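# Place the green block into the blue tray

## Task

Move the green block so it ends up resting inside the blue tray, still there once the robot has released it.

## Robot and tools

Robot: two 6-joint arms with parallel grippers, left_arm and right_arm. Scene frame: origin on the table surface midway between the nominal bases, +x away from the robots over the table, +z up, left_arm on the +y side (arm names do not match image sides). Calibrated bases: left_arm at (+0.004, +0.276, 0) m, quat_wxyz (+1.000, 0, 0, -0.005); right_arm at (-0.013, -0.336, 0) m, quat_wxyz (+1.000, 0, 0, -0.012). Hand positions and orientations in results are given in each arm's own base frame; fixed cameras and the table use the scene frame. Printed hand poses may be a few cm off, worse at long reach.

Joint row: every movement command uses rows of 14 numbers. The first 7 belong to left_arm, the next 7 to right_arm, even if only one arm should move. Per arm the order is: elbow, wrist yaw, shoulder, wrist pitch, wrist roll, waist, then gripper opening. The six joint values are absolute target angles in radians (same convention as the Joint positions line), not offsets. Opening is on a -1 (shut) to +1 (fully open) scale. Wrist pitch has its sign flipped relative to the URDF everywhere you read or write it. Stated ranges in URDF signs: waist -2.880 to 2.880, shoulder 0.000 to 3.142, elbow 0.000 to 3.019, wrist pitch -1.693 to 1.571 (so -1.571 to 1.693 in your numbers), wrist yaw -1.571 to 1.571, wrist roll -2.094 to 2.094. True ends may differ by up to 0.084 rad; a target more than 0.084 beyond a stated end, and farther out than the current angle, gets the call rejected. Targets past the real end are clipped, and "joint sent to its limit" may appear (its absence proves nothing). Per control step each target is kept within a lead of the measured angle (0.716 waist/shoulder, 0.645 elbow, 0.69 wrist pitch, 1.84 wrist yaw, 3.24 wrist roll), and if a row would shift a gripper over 110 mm from where it is, that arm's targets are pulled back. To keep a joint still, resend its Joint targets value; to leave a gripper unchanged, resend its current command (0 means half open, not 'no change').

Tools:
- execute_actions(actions, cameras): actions is a list of actions; each action is up to 15 rows, one per 1/30 s step; a shorter action repeats its final row to fill 15 steps. An empty list returns state plus all images. cameras: list of names, ["all"], or []; an unknown name invalidates the call.
- move(target, speed, blend, opening_speed, grip_force, blocking, cameras): target is one 14-number row or a list of up to 15 rows sharing a 10 s budget; joints travel together in joint space, so the hand curves and nothing avoids obstacles. speed in rad/s for the joint with farthest to go, 0.01 to 12.57, default 0.5 (one value or one per target). blend in rad rounds intermediate waypoints; 0 stops at each. opening_speed: opening-scale units per second, at least 0.2. grip_force: newtons per finger pad, 10 to 50, single value or one per arm; persists, lower values close slowly. blocking=false returns after about 0.5 s while motion continues; a new move takes over. Result adds a move: line such as done, off_target (rested over 0.035 rad from target), moving, held or fault, plus limits=held if steps were withheld. Done does not prove contact or no contact.
- wait(seconds 0 to 10, cameras): robot holds last command; a running move continues.
- stop(cameras): brakes a running move.
- zoom_image(camera, region): region [x0, y0, x1, y1] in pixels of that camera's latest image, origin top-left, at most 504 by 504.
- read_manual(section): licence texts only.
- finished_scene(scene=1): ends the scene irreversibly.

Cameras: cam_high, cam_low, cam_over, cam_left_wrist, cam_right_wrist, all 672x504.

Results: Joint positions and Joint velocities list each arm in the order above, then finger-pad gap in m (0.094 fully open). "within noise" means no real motion. Joint targets shows what joints are being driven to now. Tool commands shows current gripper commands. grip_measured uses the opening scale; empty it reads up to ~2.5 mm wide, squeezing a hard part it reads a bit under its width. Torques follow Joint positions order, include gravity and offsets; entries 1 and 4 wrap at ±28 N m. Step readings list some intermediate joint angles for execute_actions calls. "joint command not followed" means the clearance check altered targets. MOTOR HOT warns of heating; OVER-TEMPERATURE FAULT means that arm went limp for 30 to 60 s or more.

Gripper: fingers point along its +z, close along y; end_effector_position is between the pads, ~1 cm short of the tips. To release, command well above grip_measured; close slowly on fragile items.

Avoid: dropping or releasing a moving block, anything leaving the table, fast impacts or hard pushes into the table or heavy objects, arm-to-arm contact or one gripper closing on the other (can fail the scene), long stretched holds that overheat motors. The scene keeps running while you think, so plan compactly.

Each tool is called after "Call:" by a JSON object that holds its "name" and its "arguments".

## Session

Call:
{"name": "execute_actions", "arguments": {"actions": []}}

Scene clock: 0.00 s.
left_arm: end_effector_position=(+0.3027, +0.3543, +0.2691) grip_measured=+1.000 end_effector_quat_wxyz=(+0.444, -0.553, +0.660, +0.247) | right_arm: end_effector_position=(+0.3790, +0.1847, +0.3016) grip_measured=+1.000 end_effector_quat_wxyz=(+0.195, +0.203, +0.936, -0.212)
Joint names: [elbow, wrist yaw, shoulder, wrist pitch, wrist roll, waist]
Joint positions: left_arm=[0.791 -0.431 1.059 0.295 -0.447 0.708 0.094] | right_arm=[1.484 0.576 1.468 1.686 1.137 0.681 0.094]
Joint velocities: within noise
Joint torques (N m): no reading
Heat: left arm: hottest waist 25 °C; right arm: hottest elbow 27 °C.
Joint targets: left_arm=[0.814 -0.431 1.063 0.293 -0.447 0.708] | right_arm=[1.507 0.576 1.471 1.686 1.137 0.681]
Tool commands: left_gripper/opening=+1.0 right_gripper/opening=+1.0

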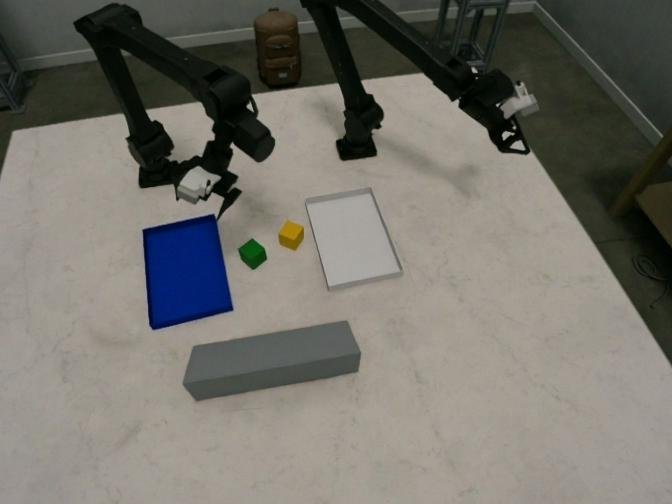

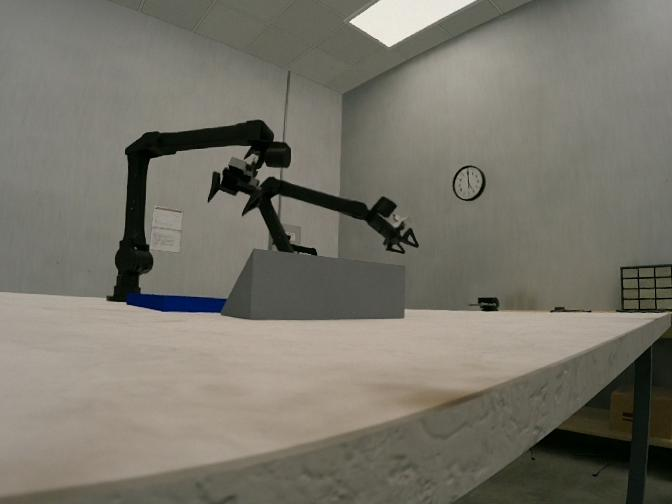

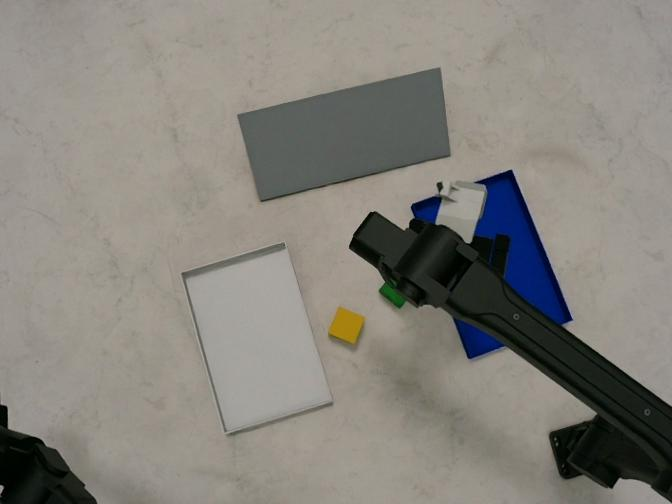

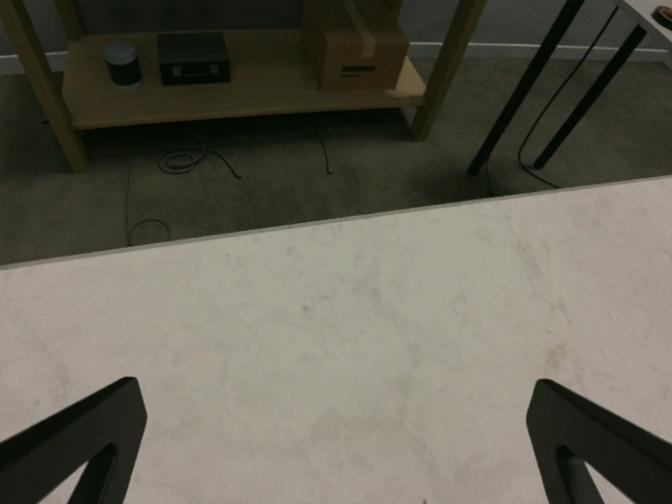

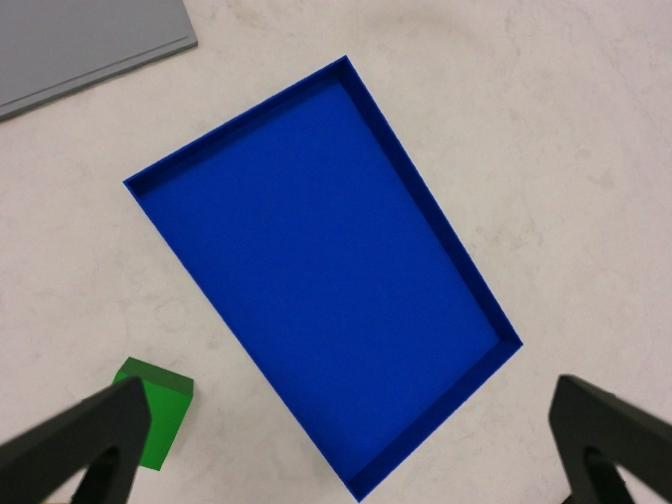

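Call:
{"name": "move", "arguments": {"target": [0.814,-0.431,1.063,0.293,-0.447,0.708,1,1.3361,0,1.5068,1.4001,1.571,0.724,1], "cameras": ["all"]}}

Scene clock: 99.17 s.
left_arm: end_effector_position=(+0.3027, +0.3543, +0.2691) grip_measured=+1.000 end_effector_quat_wxyz=(+0.444, -0.553, +0.660, +0.247) | right_arm: end_effector_position=(+0.3349, +0.2899, +0.2113) grip_measured=+1.000 end_effector_quat_wxyz=(+0.006, +0.411, +0.912, +0.008)
Joint names: [elbow, wrist yaw, shoulder, wrist pitch, wrist roll, waist]
Joint positions: left_arm=[0.791 -0.431 1.059 0.295 -0.447 0.708 0.094] | right_arm=[1.351 0.004 1.493 1.409 1.562 0.716 0.094]
Joint torques (N m): left_arm=[11.03 -0.26 -6.83 -1.81 0.09 1.49] | right_arm=[8.62 -0.2 -11.63 -0.69 0.07 0.62]
Heat: left arm: hottest elbow 28 °C; right arm: hottest elbow 33 °C.
Joint targets: left_arm=[0.814 -0.431 1.063 0.293 -0.447 0.708] | right_arm=[1.336 0.000 1.507 1.400 1.571 0.724]
move: done

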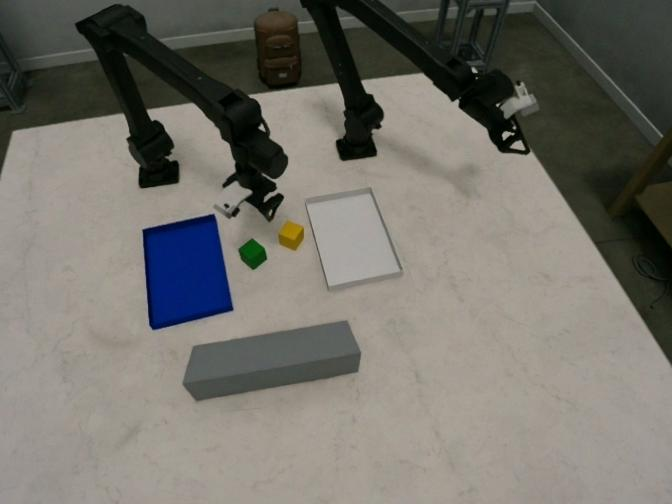

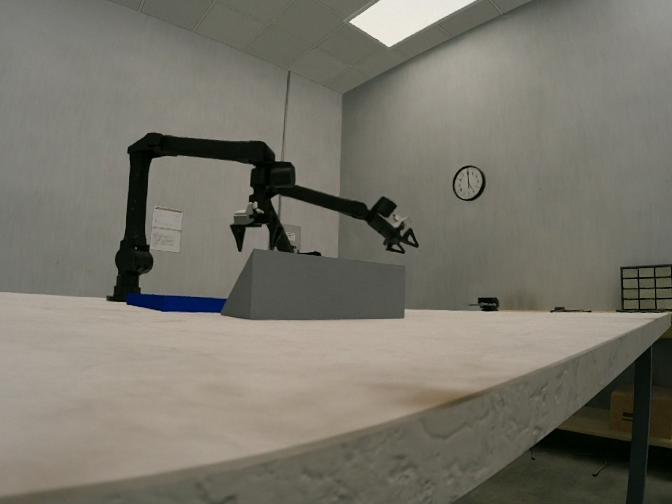

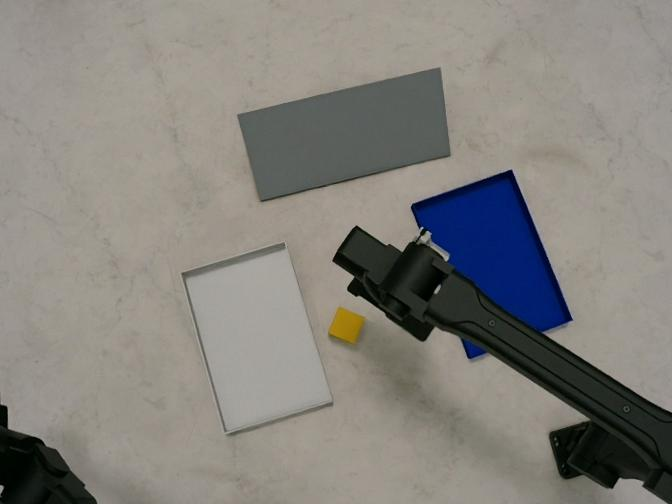

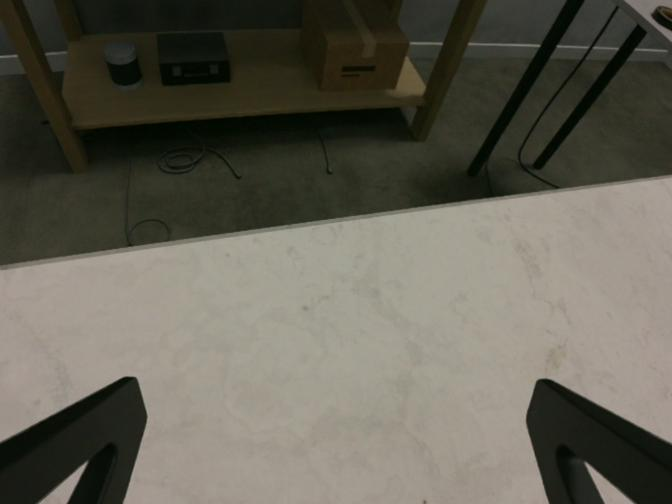

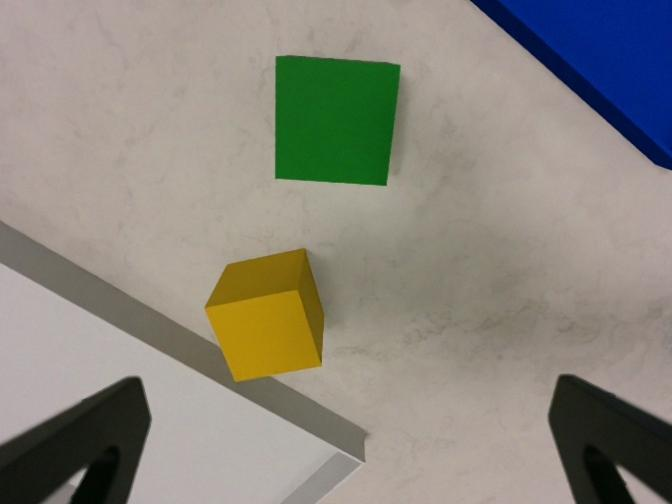

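Call:
{"name": "move", "arguments": {"target": [0.814,-0.431,1.063,0.293,-0.447,0.708,1,1.23,0,1.559,1.262,1.549,0.632,1], "cameras": ["cam_right_wrist","cam_over"]}}

Scene clock: 138.17 s.
left_arm: end_effector_position=(+0.3027, +0.3543, +0.2691) grip_measured=+1.000 end_effector_quat_wxyz=(+0.444, -0.553, +0.660, +0.247) | right_arm: end_effector_position=(+0.3579, +0.2616, +0.1442) grip_measured=+1.000 end_effector_quat_wxyz=(-0.002, +0.446, +0.895, -0.007)
Joint names: [elbow, wrist yaw, shoulder, wrist pitch, wrist roll, waist]
Joint positions: left_arm=[0.791 -0.431 1.059 0.295 -0.447 0.708 0.094] | right_arm=[1.24 0.002 1.555 1.271 1.557 0.633 0.094]
Joint torques (N m): left_arm=[11.04 -0.23 -6.77 -1.96 0.09 1.49] | right_arm=[8.47 -0.13 -12.81 -0.64 -0.11 0.09]
Heat: left arm: hottest elbow 29 °C; right arm: hottest elbow 31 °C.
Joint targets: left_arm=[0.814 -0.431 1.063 0.293 -0.447 0.708] | right_arm=[1.230 0.000 1.559 1.262 1.549 0.632]
move: done
Images, in order (width x height): cam_over 672x504, cam_right_wrist 672x504.

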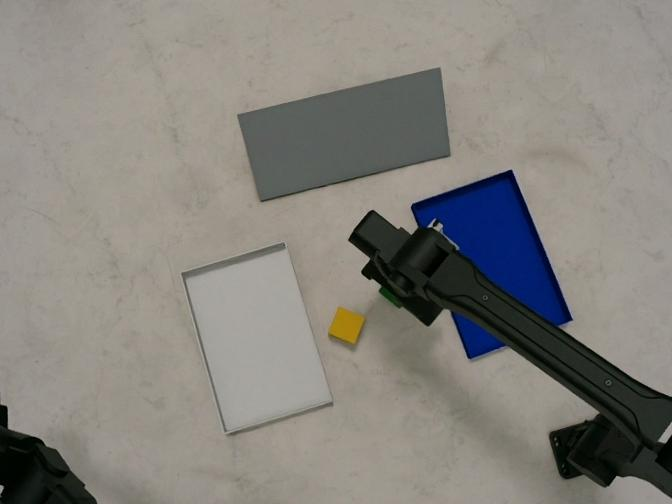

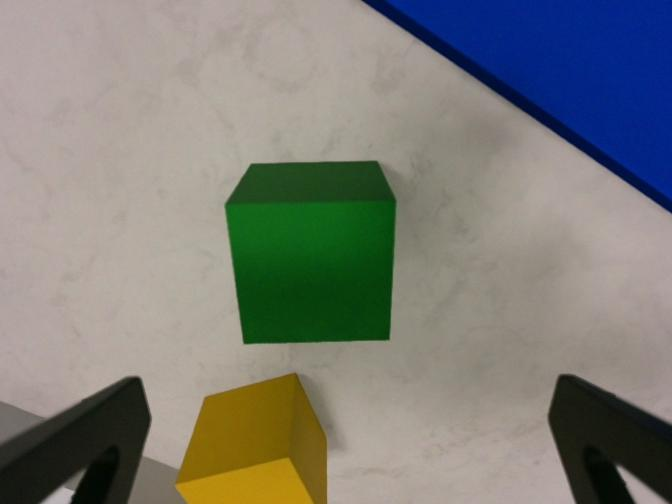

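Call:
{"name": "move", "arguments": {"target": [[0.814,-0.431,1.063,0.293,-0.447,0.708,1,1.176,0,1.619,1.135,1.543,0.652,1],[0.814,-0.431,1.063,0.293,-0.447,0.708,1,1.086,0,1.711,0.952,1.543,0.652,1]], "speed": 0.3, "blend": [0.02,0], "cameras": ["cam_right_wrist","cam_high"]}}

Scene clock: 180.60 s.
left_arm: end_effector_position=(+0.3027, +0.3543, +0.2691) grip_measured=+1.000 end_effector_quat_wxyz=(+0.444, -0.553, +0.660, +0.247) | right_arm: end_effector_position=(+0.3681, +0.2750, +0.0484) grip_measured=+1.000 end_effector_quat_wxyz=(+0.007, +0.438, +0.899, +0.012)
Joint names: [elbow, wrist yaw, shoulder, wrist pitch, wrist roll, waist]
Joint positions: left_arm=[0.791 -0.431 1.059 0.295 -0.447 0.708 0.094] | right_arm=[1.114 0.002 1.676 0.98 1.551 0.643 0.094]
Joint torques (N m): left_arm=[11.06 -0.24 -6.71 -1.89 0.1 1.79] | right_arm=[6.09 -0.12 -11.28 -1.43 -0.11 0.67]
Heat: left arm: hottest elbow 29 °C; right arm: hottest elbow 30 °C.
Joint targets: left_arm=[0.814 -0.431 1.063 0.293 -0.447 0.708] | right_arm=[1.086 0.000 1.711 0.952 1.543 0.652]
move: done
Images, in order (width x height): cam_high 672x504, cam_right_wrist 672x504.

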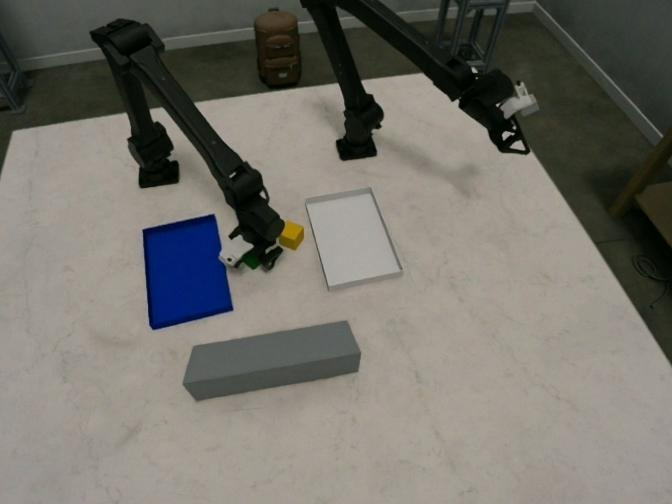

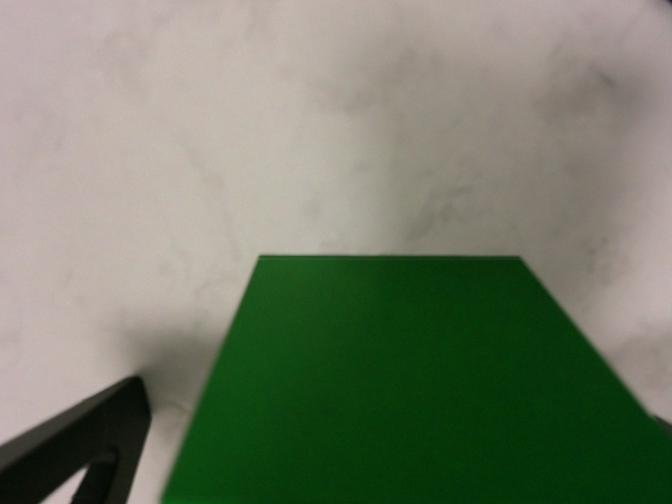

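Call:
{"name": "move", "arguments": {"target": [0.814,-0.431,1.063,0.293,-0.447,0.708,1,1.082,0,1.706,1.02,1.543,0.652,1], "speed": 0.2, "cameras": ["cam_right_wrist"]}}

Scene clock: 206.63 s.
left_arm: end_effector_position=(+0.3027, +0.3543, +0.2691) grip_measured=+1.000 end_effector_quat_wxyz=(+0.444, -0.553, +0.660, +0.247) | right_arm: end_effector_position=(+0.3641, +0.2721, +0.0480) grip_measured=+1.000 end_effector_quat_wxyz=(+0.003, +0.438, +0.899, +0.004)
Joint names: [elbow, wrist yaw, shoulder, wrist pitch, wrist roll, waist]
Joint positions: left_arm=[0.791 -0.431 1.059 0.295 -0.447 0.708 0.094] | right_arm=[1.113 0.002 1.676 0.998 1.551 0.643 0.094]
Joint torques (N m): left_arm=[11.08 -0.24 -6.89 -1.89 0.09 1.61] | right_arm=[5.82 -0.12 -11.69 0.43 -0.1 0.67]
Heat: left arm: hottest elbow 29 °C; right arm: hottest elbow 29 °C.
Joint targets: left_arm=[0.814 -0.431 1.063 0.293 -0.447 0.708] | right_arm=[1.082 0.000 1.706 1.020 1.543 0.652]
move: done
Images, in order (width x height): cam_right_wrist 672x504.

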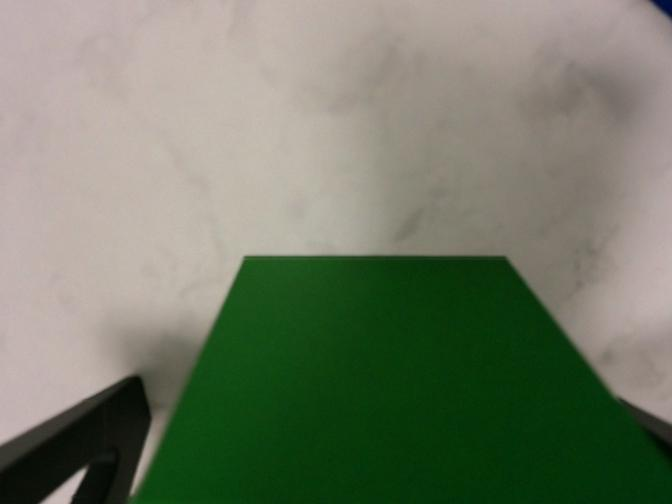

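Call:
{"name": "move", "arguments": {"target": [0.814,-0.431,1.063,0.293,-0.447,0.708,1,1.082,0,1.706,1.043,1.543,0.652,1], "speed": 0.2, "cameras": ["cam_right_wrist"]}}

Call:
{"name": "move", "arguments": {"target": [0.814,-0.431,1.063,0.293,-0.447,0.708,1,1.082,0,1.706,1.043,1.543,0.652,0.35], "opening_speed": 0.5, "grip_force": [50,25], "cameras": ["cam_right_wrist"]}}

Scene clock: 221.23 s.
left_arm: end_effector_position=(+0.3027, +0.3543, +0.2691) grip_measured=+1.000 end_effector_quat_wxyz=(+0.444, -0.553, +0.660, +0.247) | right_arm: end_effector_position=(+0.3608, +0.2695, +0.0481) grip_measured=+1.000 end_effector_quat_wxyz=(-0.001, +0.438, +0.899, -0.004)
Joint names: [elbow, wrist yaw, shoulder, wrist pitch, wrist roll, waist]
Joint positions: left_arm=[0.791 -0.431 1.059 0.295 -0.447 0.708 0.094] | right_arm=[1.113 0.002 1.676 1.015 1.551 0.643 0.094]
Joint torques (N m): left_arm=[11.03 -0.24 -6.95 -1.85 0.08 1.67] | right_arm=[5.78 -0.12 -11.52 0.7 -0.11 0.73]
Heat: left arm: hottest elbow 29 °C; right arm: hottest elbow 29 °C.
Joint targets: left_arm=[0.814 -0.431 1.063 0.293 -0.447 0.708] | right_arm=[1.082 0.000 1.706 1.043 1.543 0.652]
move: done
Images, in order (width x height): cam_right_wrist 672x504.

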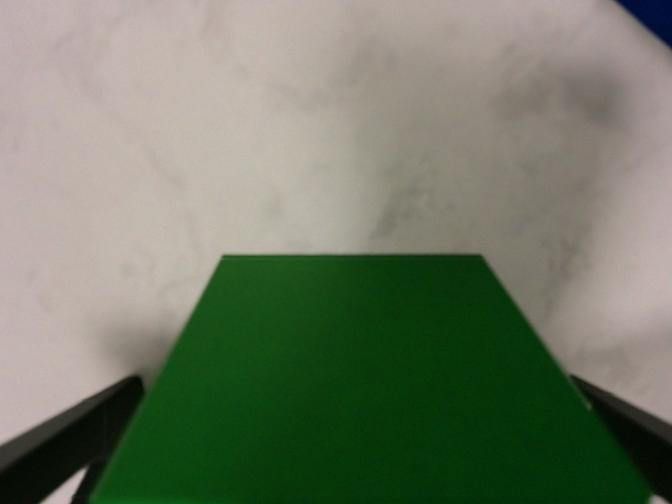

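Scene clock: 223.80 s.
left_arm: end_effector_position=(+0.3027, +0.3543, +0.2691) grip_measured=+1.000 end_effector_quat_wxyz=(+0.444, -0.553, +0.660, +0.247) | right_arm: end_effector_position=(+0.3598, +0.2688, +0.0482) grip_measured=+0.353 end_effector_quat_wxyz=(-0.002, +0.438, +0.899, -0.006)
Joint names: [elbow, wrist yaw, shoulder, wrist pitch, wrist roll, waist]
Joint positions: left_arm=[0.791 -0.431 1.059 0.295 -0.447 0.708 0.094] | right_arm=[1.113 0.002 1.676 1.02 1.551 0.643 0.064]
Joint torques (N m): left_arm=[11.04 -0.23 -6.65 -1.96 0.07 1.32] | right_arm=[5.76 -0.12 -11.58 0.55 -0.11 0.67]
Heat: left arm: hottest elbow 29 °C; right arm: hottest elbow 29 °C.
Joint targets: left_arm=[0.814 -0.431 1.063 0.293 -0.447 0.708] | right_arm=[1.082 0.000 1.706 1.043 1.543 0.652]
grip_force (N): 50, 25
move: done
Images, in order (width x height): cam_right_wrist 672x504.

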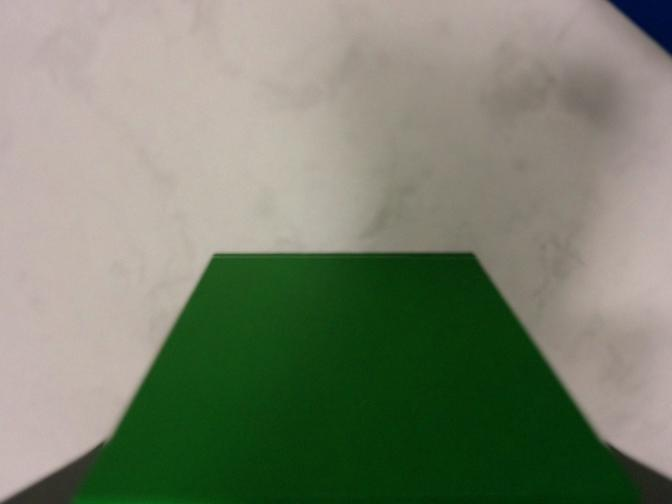

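Call:
{"name": "move", "arguments": {"target": [0.814,-0.431,1.063,0.293,-0.447,0.708,1,1.082,0,1.706,1.043,1.543,0.652,0.0], "opening_speed": 0.3, "cameras": ["cam_right_wrist"]}}

Scene clock: 232.33 s.
left_arm: end_effector_position=(+0.3027, +0.3543, +0.2691) grip_measured=+1.000 end_effector_quat_wxyz=(+0.444, -0.553, +0.660, +0.247) | right_arm: end_effector_position=(+0.3597, +0.2687, +0.0482) grip_measured=+0.084 end_effector_quat_wxyz=(-0.002, +0.438, +0.899, -0.006)
Joint names: [elbow, wrist yaw, shoulder, wrist pitch, wrist roll, waist]
Joint positions: left_arm=[0.791 -0.431 1.059 0.295 -0.447 0.708 0.094] | right_arm=[1.113 0.002 1.676 1.02 1.551 0.643 0.051]
Joint torques (N m): left_arm=[11.03 -0.24 -6.71 -1.94 0.09 1.38] | right_arm=[5.78 -0.13 -11.52 0.53 -0.1 0.67]
Heat: left arm: hottest elbow 29 °C; right arm: hottest elbow 29 °C.
Joint targets: left_arm=[0.814 -0.431 1.063 0.293 -0.447 0.708] | right_arm=[1.082 0.000 1.706 1.043 1.543 0.652]
grip_force (N): 50, 25
move: done
Images, in order (width x height): cam_right_wrist 672x504.

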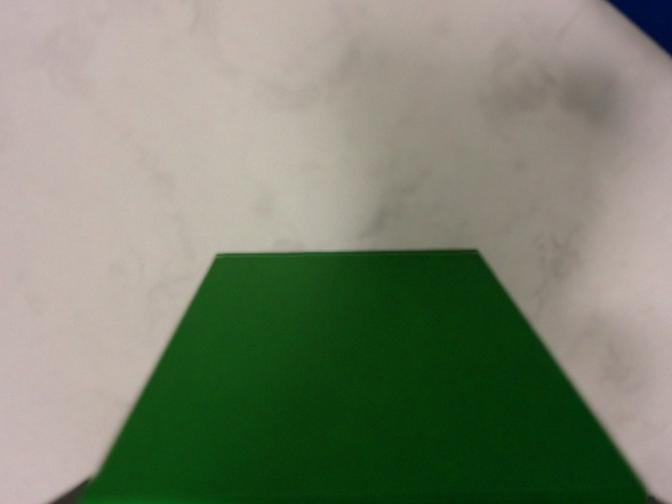

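Call:
{"name": "move", "arguments": {"target": [[0.814,-0.431,1.063,0.293,-0.447,0.708,1,1.26,0,1.556,1.29,1.543,0.652,0.0],[0.814,-0.431,1.063,0.293,-0.447,0.708,1,1.062,0,1.373,1.278,1.543,0.242,0.0]], "speed": [0.3,0.5], "blend": [0.05,0], "cameras": ["cam_right_wrist","cam_high","cam_over"]}}

Scene clock: 270.87 s.
left_arm: end_effector_position=(+0.3027, +0.3543, +0.2691) grip_measured=+1.000 end_effector_quat_wxyz=(+0.444, -0.553, +0.660, +0.247) | right_arm: end_effector_position=(+0.3669, +0.0906, +0.1497) grip_measured=+0.083 end_effector_quat_wxyz=(-0.006, +0.608, +0.794, -0.008)
Joint names: [elbow, wrist yaw, shoulder, wrist pitch, wrist roll, waist]
Joint positions: left_arm=[0.791 -0.431 1.059 0.295 -0.447 0.708 0.094] | right_arm=[1.074 0 1.387 1.278 1.55 0.244 0.051]
Joint torques (N m): left_arm=[11.06 -0.23 -6.71 -1.92 0.09 1.61] | right_arm=[8.36 -0.07 -11.46 -0.28 -0.09 -0.09]
Heat: left arm: hottest elbow 29 °C; right arm: hottest elbow 29 °C.
Joint targets: left_arm=[0.814 -0.431 1.063 0.293 -0.447 0.708] | right_arm=[1.062 0.000 1.373 1.278 1.543 0.242]
grip_force (N): 50, 25
move: done
Images, in order (width x height): cam_high 672x504, cam_over 672x504, cam_right_wrist 672x504.

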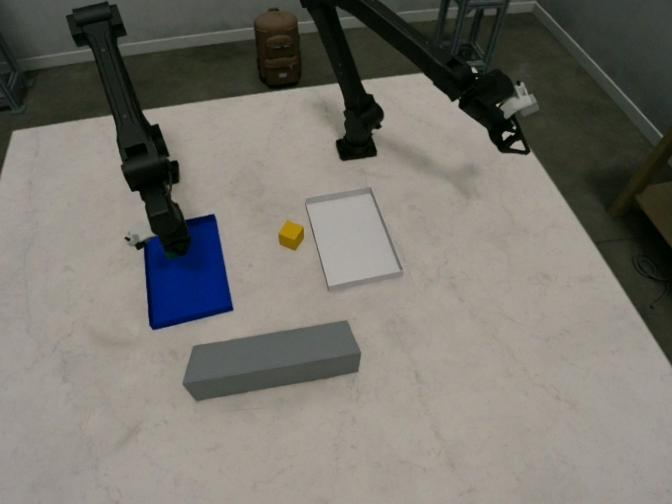

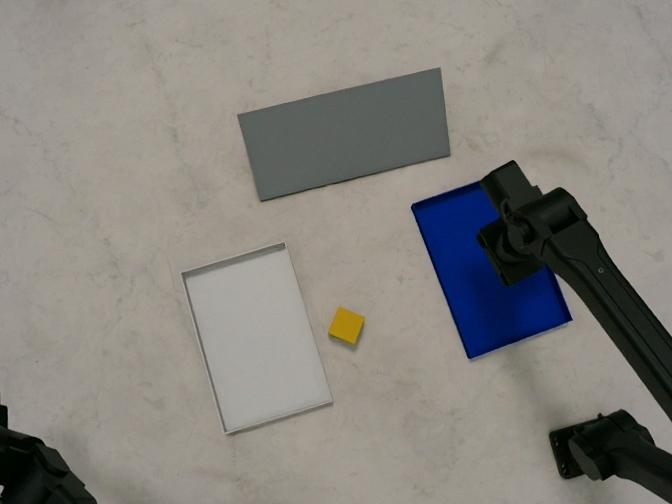

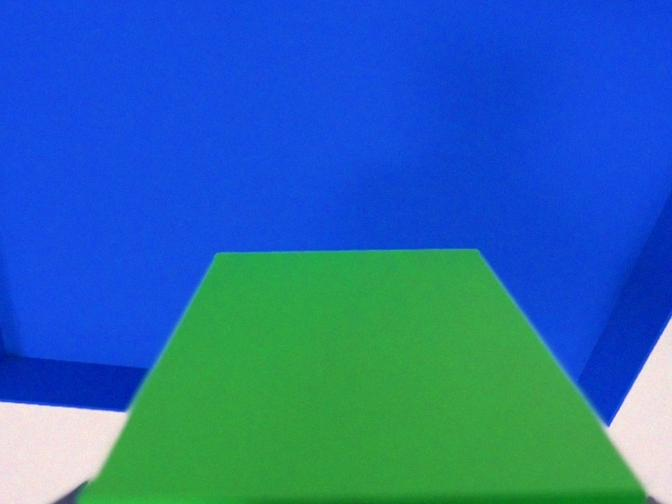

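Call:
{"name": "move", "arguments": {"target": [0.814,-0.431,1.063,0.293,-0.447,0.708,1,0.908,0,1.478,1.001,1.543,0.242,0.0], "speed": 0.2, "cameras": ["cam_right_wrist","cam_high","cam_low"]}}

Scene clock: 289.37 s.
left_arm: end_effector_position=(+0.3027, +0.3543, +0.2691) grip_measured=+1.000 end_effector_quat_wxyz=(+0.444, -0.553, +0.660, +0.247) | right_arm: end_effector_position=(+0.3675, +0.0908, +0.0659) grip_measured=+0.083 end_effector_quat_wxyz=(+0.003, +0.608, +0.794, +0.003)
Joint names: [elbow, wrist yaw, shoulder, wrist pitch, wrist roll, waist]
Joint positions: left_arm=[0.791 -0.431 1.059 0.295 -0.447 0.708 0.094] | right_arm=[0.918 0 1.47 1.01 1.55 0.244 0.051]
Joint torques (N m): left_arm=[11.15 -0.24 -6.59 -1.88 0.1 1.61] | right_arm=[7.6 -0.07 -9.99 -0.7 -0.1 0.03]
Heat: left arm: hottest elbow 30 °C; right arm: hottest elbow 29 °C.
Joint targets: left_arm=[0.814 -0.431 1.063 0.293 -0.447 0.708] | right_arm=[0.908 0.000 1.478 1.001 1.543 0.242]
grip_force (N): 50, 25
move: done
Images, in order (width x height): cam_high 672x504, cam_low 672x504, cam_right_wrist 672x504.

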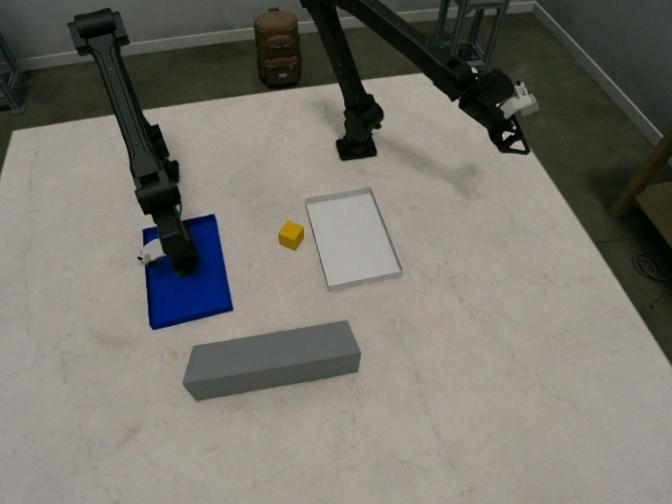

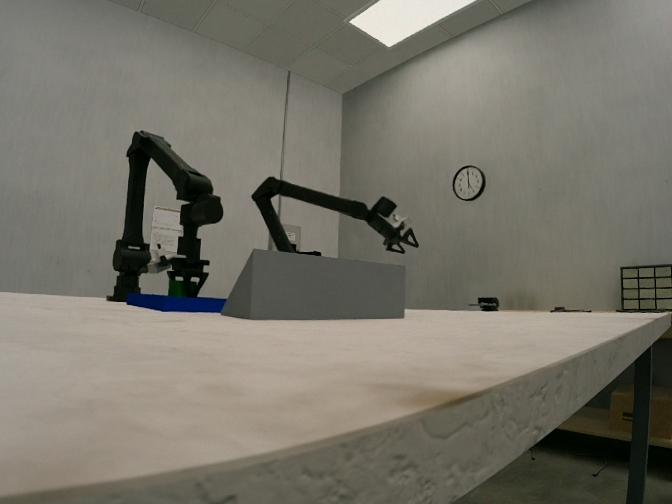

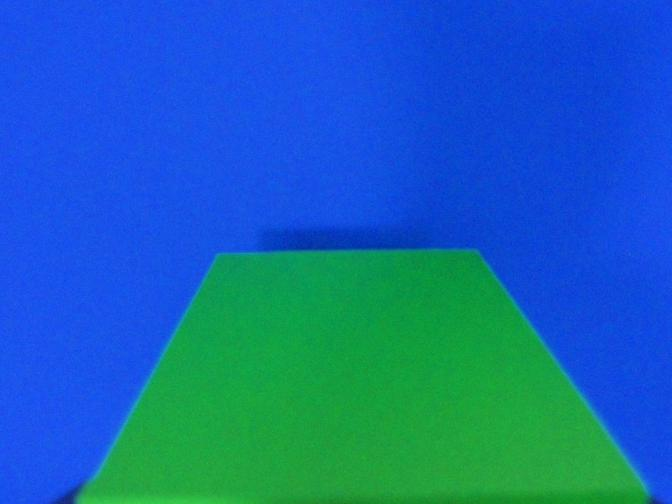

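Call:
{"name": "move", "arguments": {"target": [0.814,-0.431,1.063,0.293,-0.447,0.708,1,0.894,0,1.494,0.971,1.543,0.242,0.0], "speed": 0.1, "cameras": ["cam_right_wrist"]}}

Scene clock: 297.67 s.
left_arm: end_effector_position=(+0.3027, +0.3543, +0.2691) grip_measured=+1.000 end_effector_quat_wxyz=(+0.444, -0.553, +0.660, +0.247) | right_arm: end_effector_position=(+0.3678, +0.0909, +0.0565) grip_measured=+0.083 end_effector_quat_wxyz=(+0.003, +0.608, +0.794, +0.004)
Joint names: [elbow, wrist yaw, shoulder, wrist pitch, wrist roll, waist]
Joint positions: left_arm=[0.791 -0.431 1.059 0.295 -0.447 0.708 0.094] | right_arm=[0.904 0 1.484 0.98 1.55 0.244 0.051]
Joint torques (N m): left_arm=[11.04 -0.23 -6.71 -1.91 0.08 1.55] | right_arm=[7.43 -0.07 -9.93 -0.72 -0.11 -0.03]
Heat: left arm: hottest elbow 30 °C; right arm: hottest elbow 29 °C.
Joint targets: left_arm=[0.814 -0.431 1.063 0.293 -0.447 0.708] | right_arm=[0.894 0.000 1.494 0.971 1.543 0.242]
grip_force (N): 50, 25
move: done
Images, in order (width x height): cam_right_wrist 672x504.

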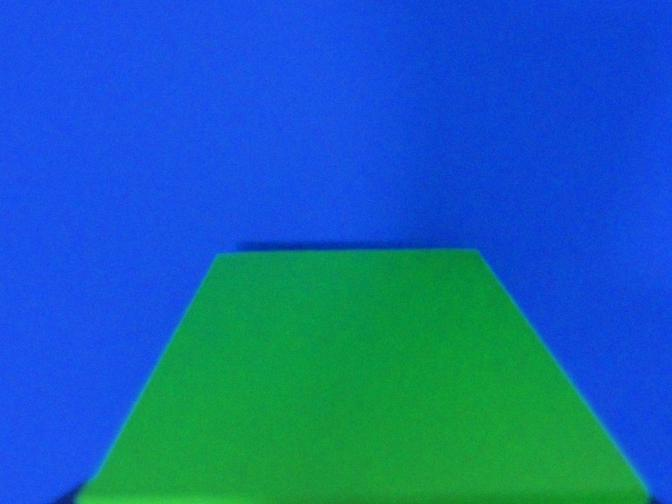

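Call:
{"name": "move", "arguments": {"target": [0.814,-0.431,1.063,0.293,-0.447,0.708,1,0.884,0,1.505,0.951,1.543,0.242,0.0], "speed": 0.1, "cameras": ["cam_right_wrist"]}}

Scene clock: 315.73 s.
left_arm: end_effector_position=(+0.3027, +0.3543, +0.2691) grip_measured=+1.000 end_effector_quat_wxyz=(+0.444, -0.553, +0.660, +0.247) | right_arm: end_effector_position=(+0.3673, +0.0908, +0.0500) grip_measured=+0.083 end_effector_quat_wxyz=(+0.003, +0.608, +0.794, +0.004)
Joint names: [elbow, wrist yaw, shoulder, wrist pitch, wrist roll, waist]
Joint positions: left_arm=[0.791 -0.431 1.059 0.295 -0.447 0.708 0.094] | right_arm=[0.895 0 1.494 0.962 1.55 0.244 0.051]
Joint torques (N m): left_arm=[11.07 -0.24 -6.65 -1.87 0.07 1.44] | right_arm=[7.3 -0.07 -9.88 -0.75 -0.1 0.03]
Heat: left arm: hottest elbow 30 °C; right arm: hottest elbow 29 °C.
Joint targets: left_arm=[0.814 -0.431 1.063 0.293 -0.447 0.708] | right_arm=[0.884 0.000 1.505 0.951 1.543 0.242]
grip_force (N): 50, 25
move: done
Images, in order (width x height): cam_right_wrist 672x504.

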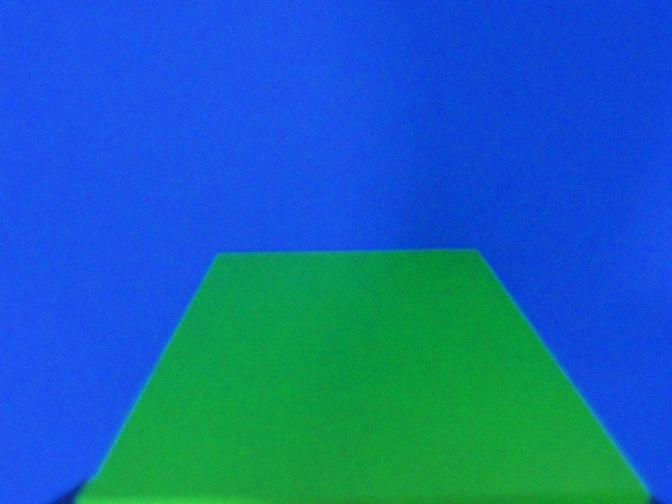

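Call:
{"name": "move", "arguments": {"target": [[0.814,-0.431,1.063,0.293,-0.447,0.708,1,0.881,0,1.508,0.945,1.543,0.242,0.0],[0.814,-0.431,1.063,0.293,-0.447,0.708,1,0.881,0,1.508,0.945,1.543,0.242,0.6]], "speed": 0.1, "opening_speed": 0.3, "cameras": ["cam_right_wrist"]}}

Scene clock: 326.97 s.
left_arm: end_effector_position=(+0.3027, +0.3543, +0.2691) grip_measured=+1.000 end_effector_quat_wxyz=(+0.444, -0.553, +0.660, +0.247) | right_arm: end_effector_position=(+0.3692, +0.0912, +0.0501) grip_measured=+0.596 end_effector_quat_wxyz=(+0.006, +0.608, +0.794, +0.007)
Joint names: [elbow, wrist yaw, shoulder, wrist pitch, wrist roll, waist]
Joint positions: left_arm=[0.791 -0.431 1.059 0.295 -0.447 0.708 0.094] | right_arm=[0.895 0 1.494 0.954 1.55 0.244 0.075]
Joint torques (N m): left_arm=[11.02 -0.23 -6.77 -1.87 0.09 1.67] | right_arm=[7.04 -0.07 -9.58 -0.7 -0.1 0.03]
Heat: left arm: hottest elbow 30 °C; right arm: hottest elbow 29 °C.
Joint targets: left_arm=[0.814 -0.431 1.063 0.293 -0.447 0.708] | right_arm=[0.881 0.000 1.508 0.945 1.543 0.242]
grip_force (N): 50, 25
move: done
Images, in order (width x height): cam_right_wrist 672x504.

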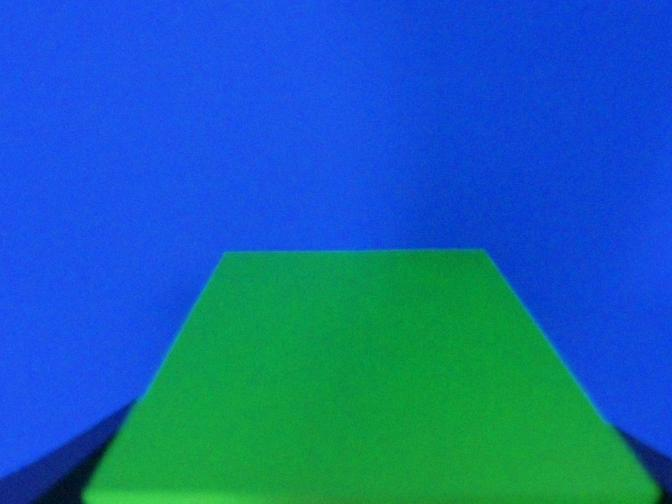

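Call:
{"name": "move", "arguments": {"target": [[0.814,-0.431,1.063,0.293,-0.447,0.708,1,0.908,0,1.478,1.001,1.543,0.242,0.85],[0.814,-0.431,1.063,0.293,-0.447,0.708,1,1.06,0,1.373,1.275,1.543,0.242,0.85]], "speed": [0.15,0.4], "blend": [0.02,0], "opening_speed": 0.5, "cameras": ["cam_right_wrist","cam_high"]}}

Scene clock: 335.90 s.
left_arm: end_effector_position=(+0.3027, +0.3543, +0.2691) grip_measured=+1.000 end_effector_quat_wxyz=(+0.444, -0.553, +0.660, +0.247) | right_arm: end_effector_position=(+0.3447, +0.0851, +0.1296) grip_measured=+0.847 end_effector_quat_wxyz=(-0.021, +0.607, +0.794, -0.026)
Joint names: [elbow, wrist yaw, shoulder, wrist pitch, wrist roll, waist]
Joint positions: left_arm=[0.791 -0.431 1.059 0.295 -0.447 0.708 0.094] | right_arm=[1.007 0 1.377 1.267 1.55 0.244 0.087]
Joint torques (N m): left_arm=[11.08 -0.24 -6.83 -1.89 0.1 1.38] | right_arm=[13.52 -0.07 -10.17 0.08 -0.1 0.03]
Heat: left arm: hottest elbow 30 °C; right arm: hottest elbow 29 °C.
Joint targets: left_arm=[0.814 -0.431 1.063 0.293 -0.447 0.708] | right_arm=[1.060 0.000 1.373 1.275 1.543 0.242]
grip_force (N): 50, 25
move: off_target (right_arm); right_arm: the elbow is farthest, 0.053 rad from its target
Images, in order (width x height): cam_high 672x504, cam_right_wrist 672x504.

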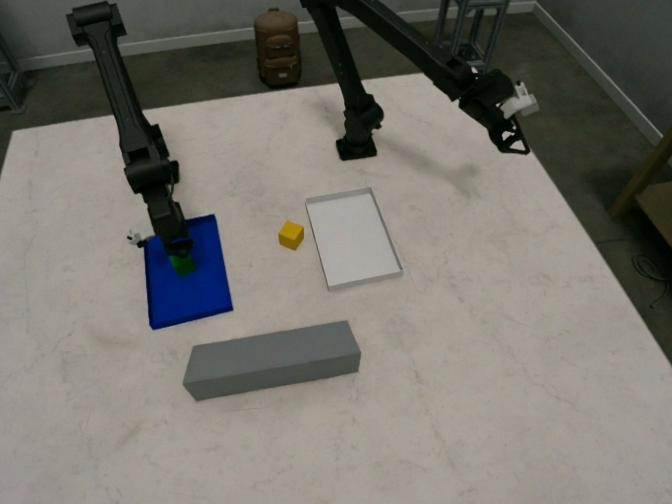

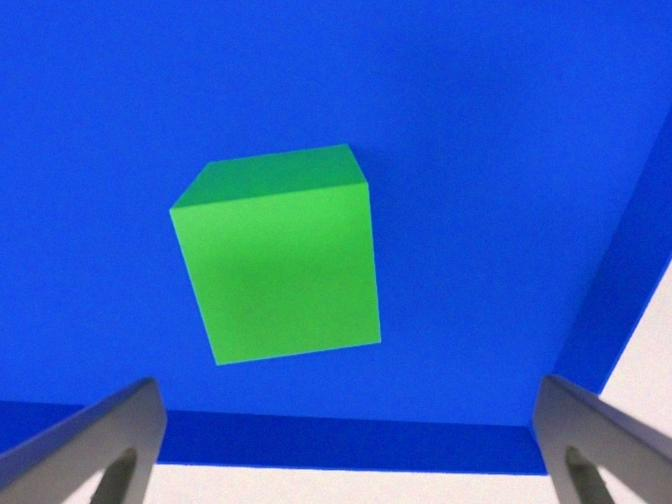

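Call:
{"name": "finished_scene", "arguments": {}}

The scene is finished: the task was done.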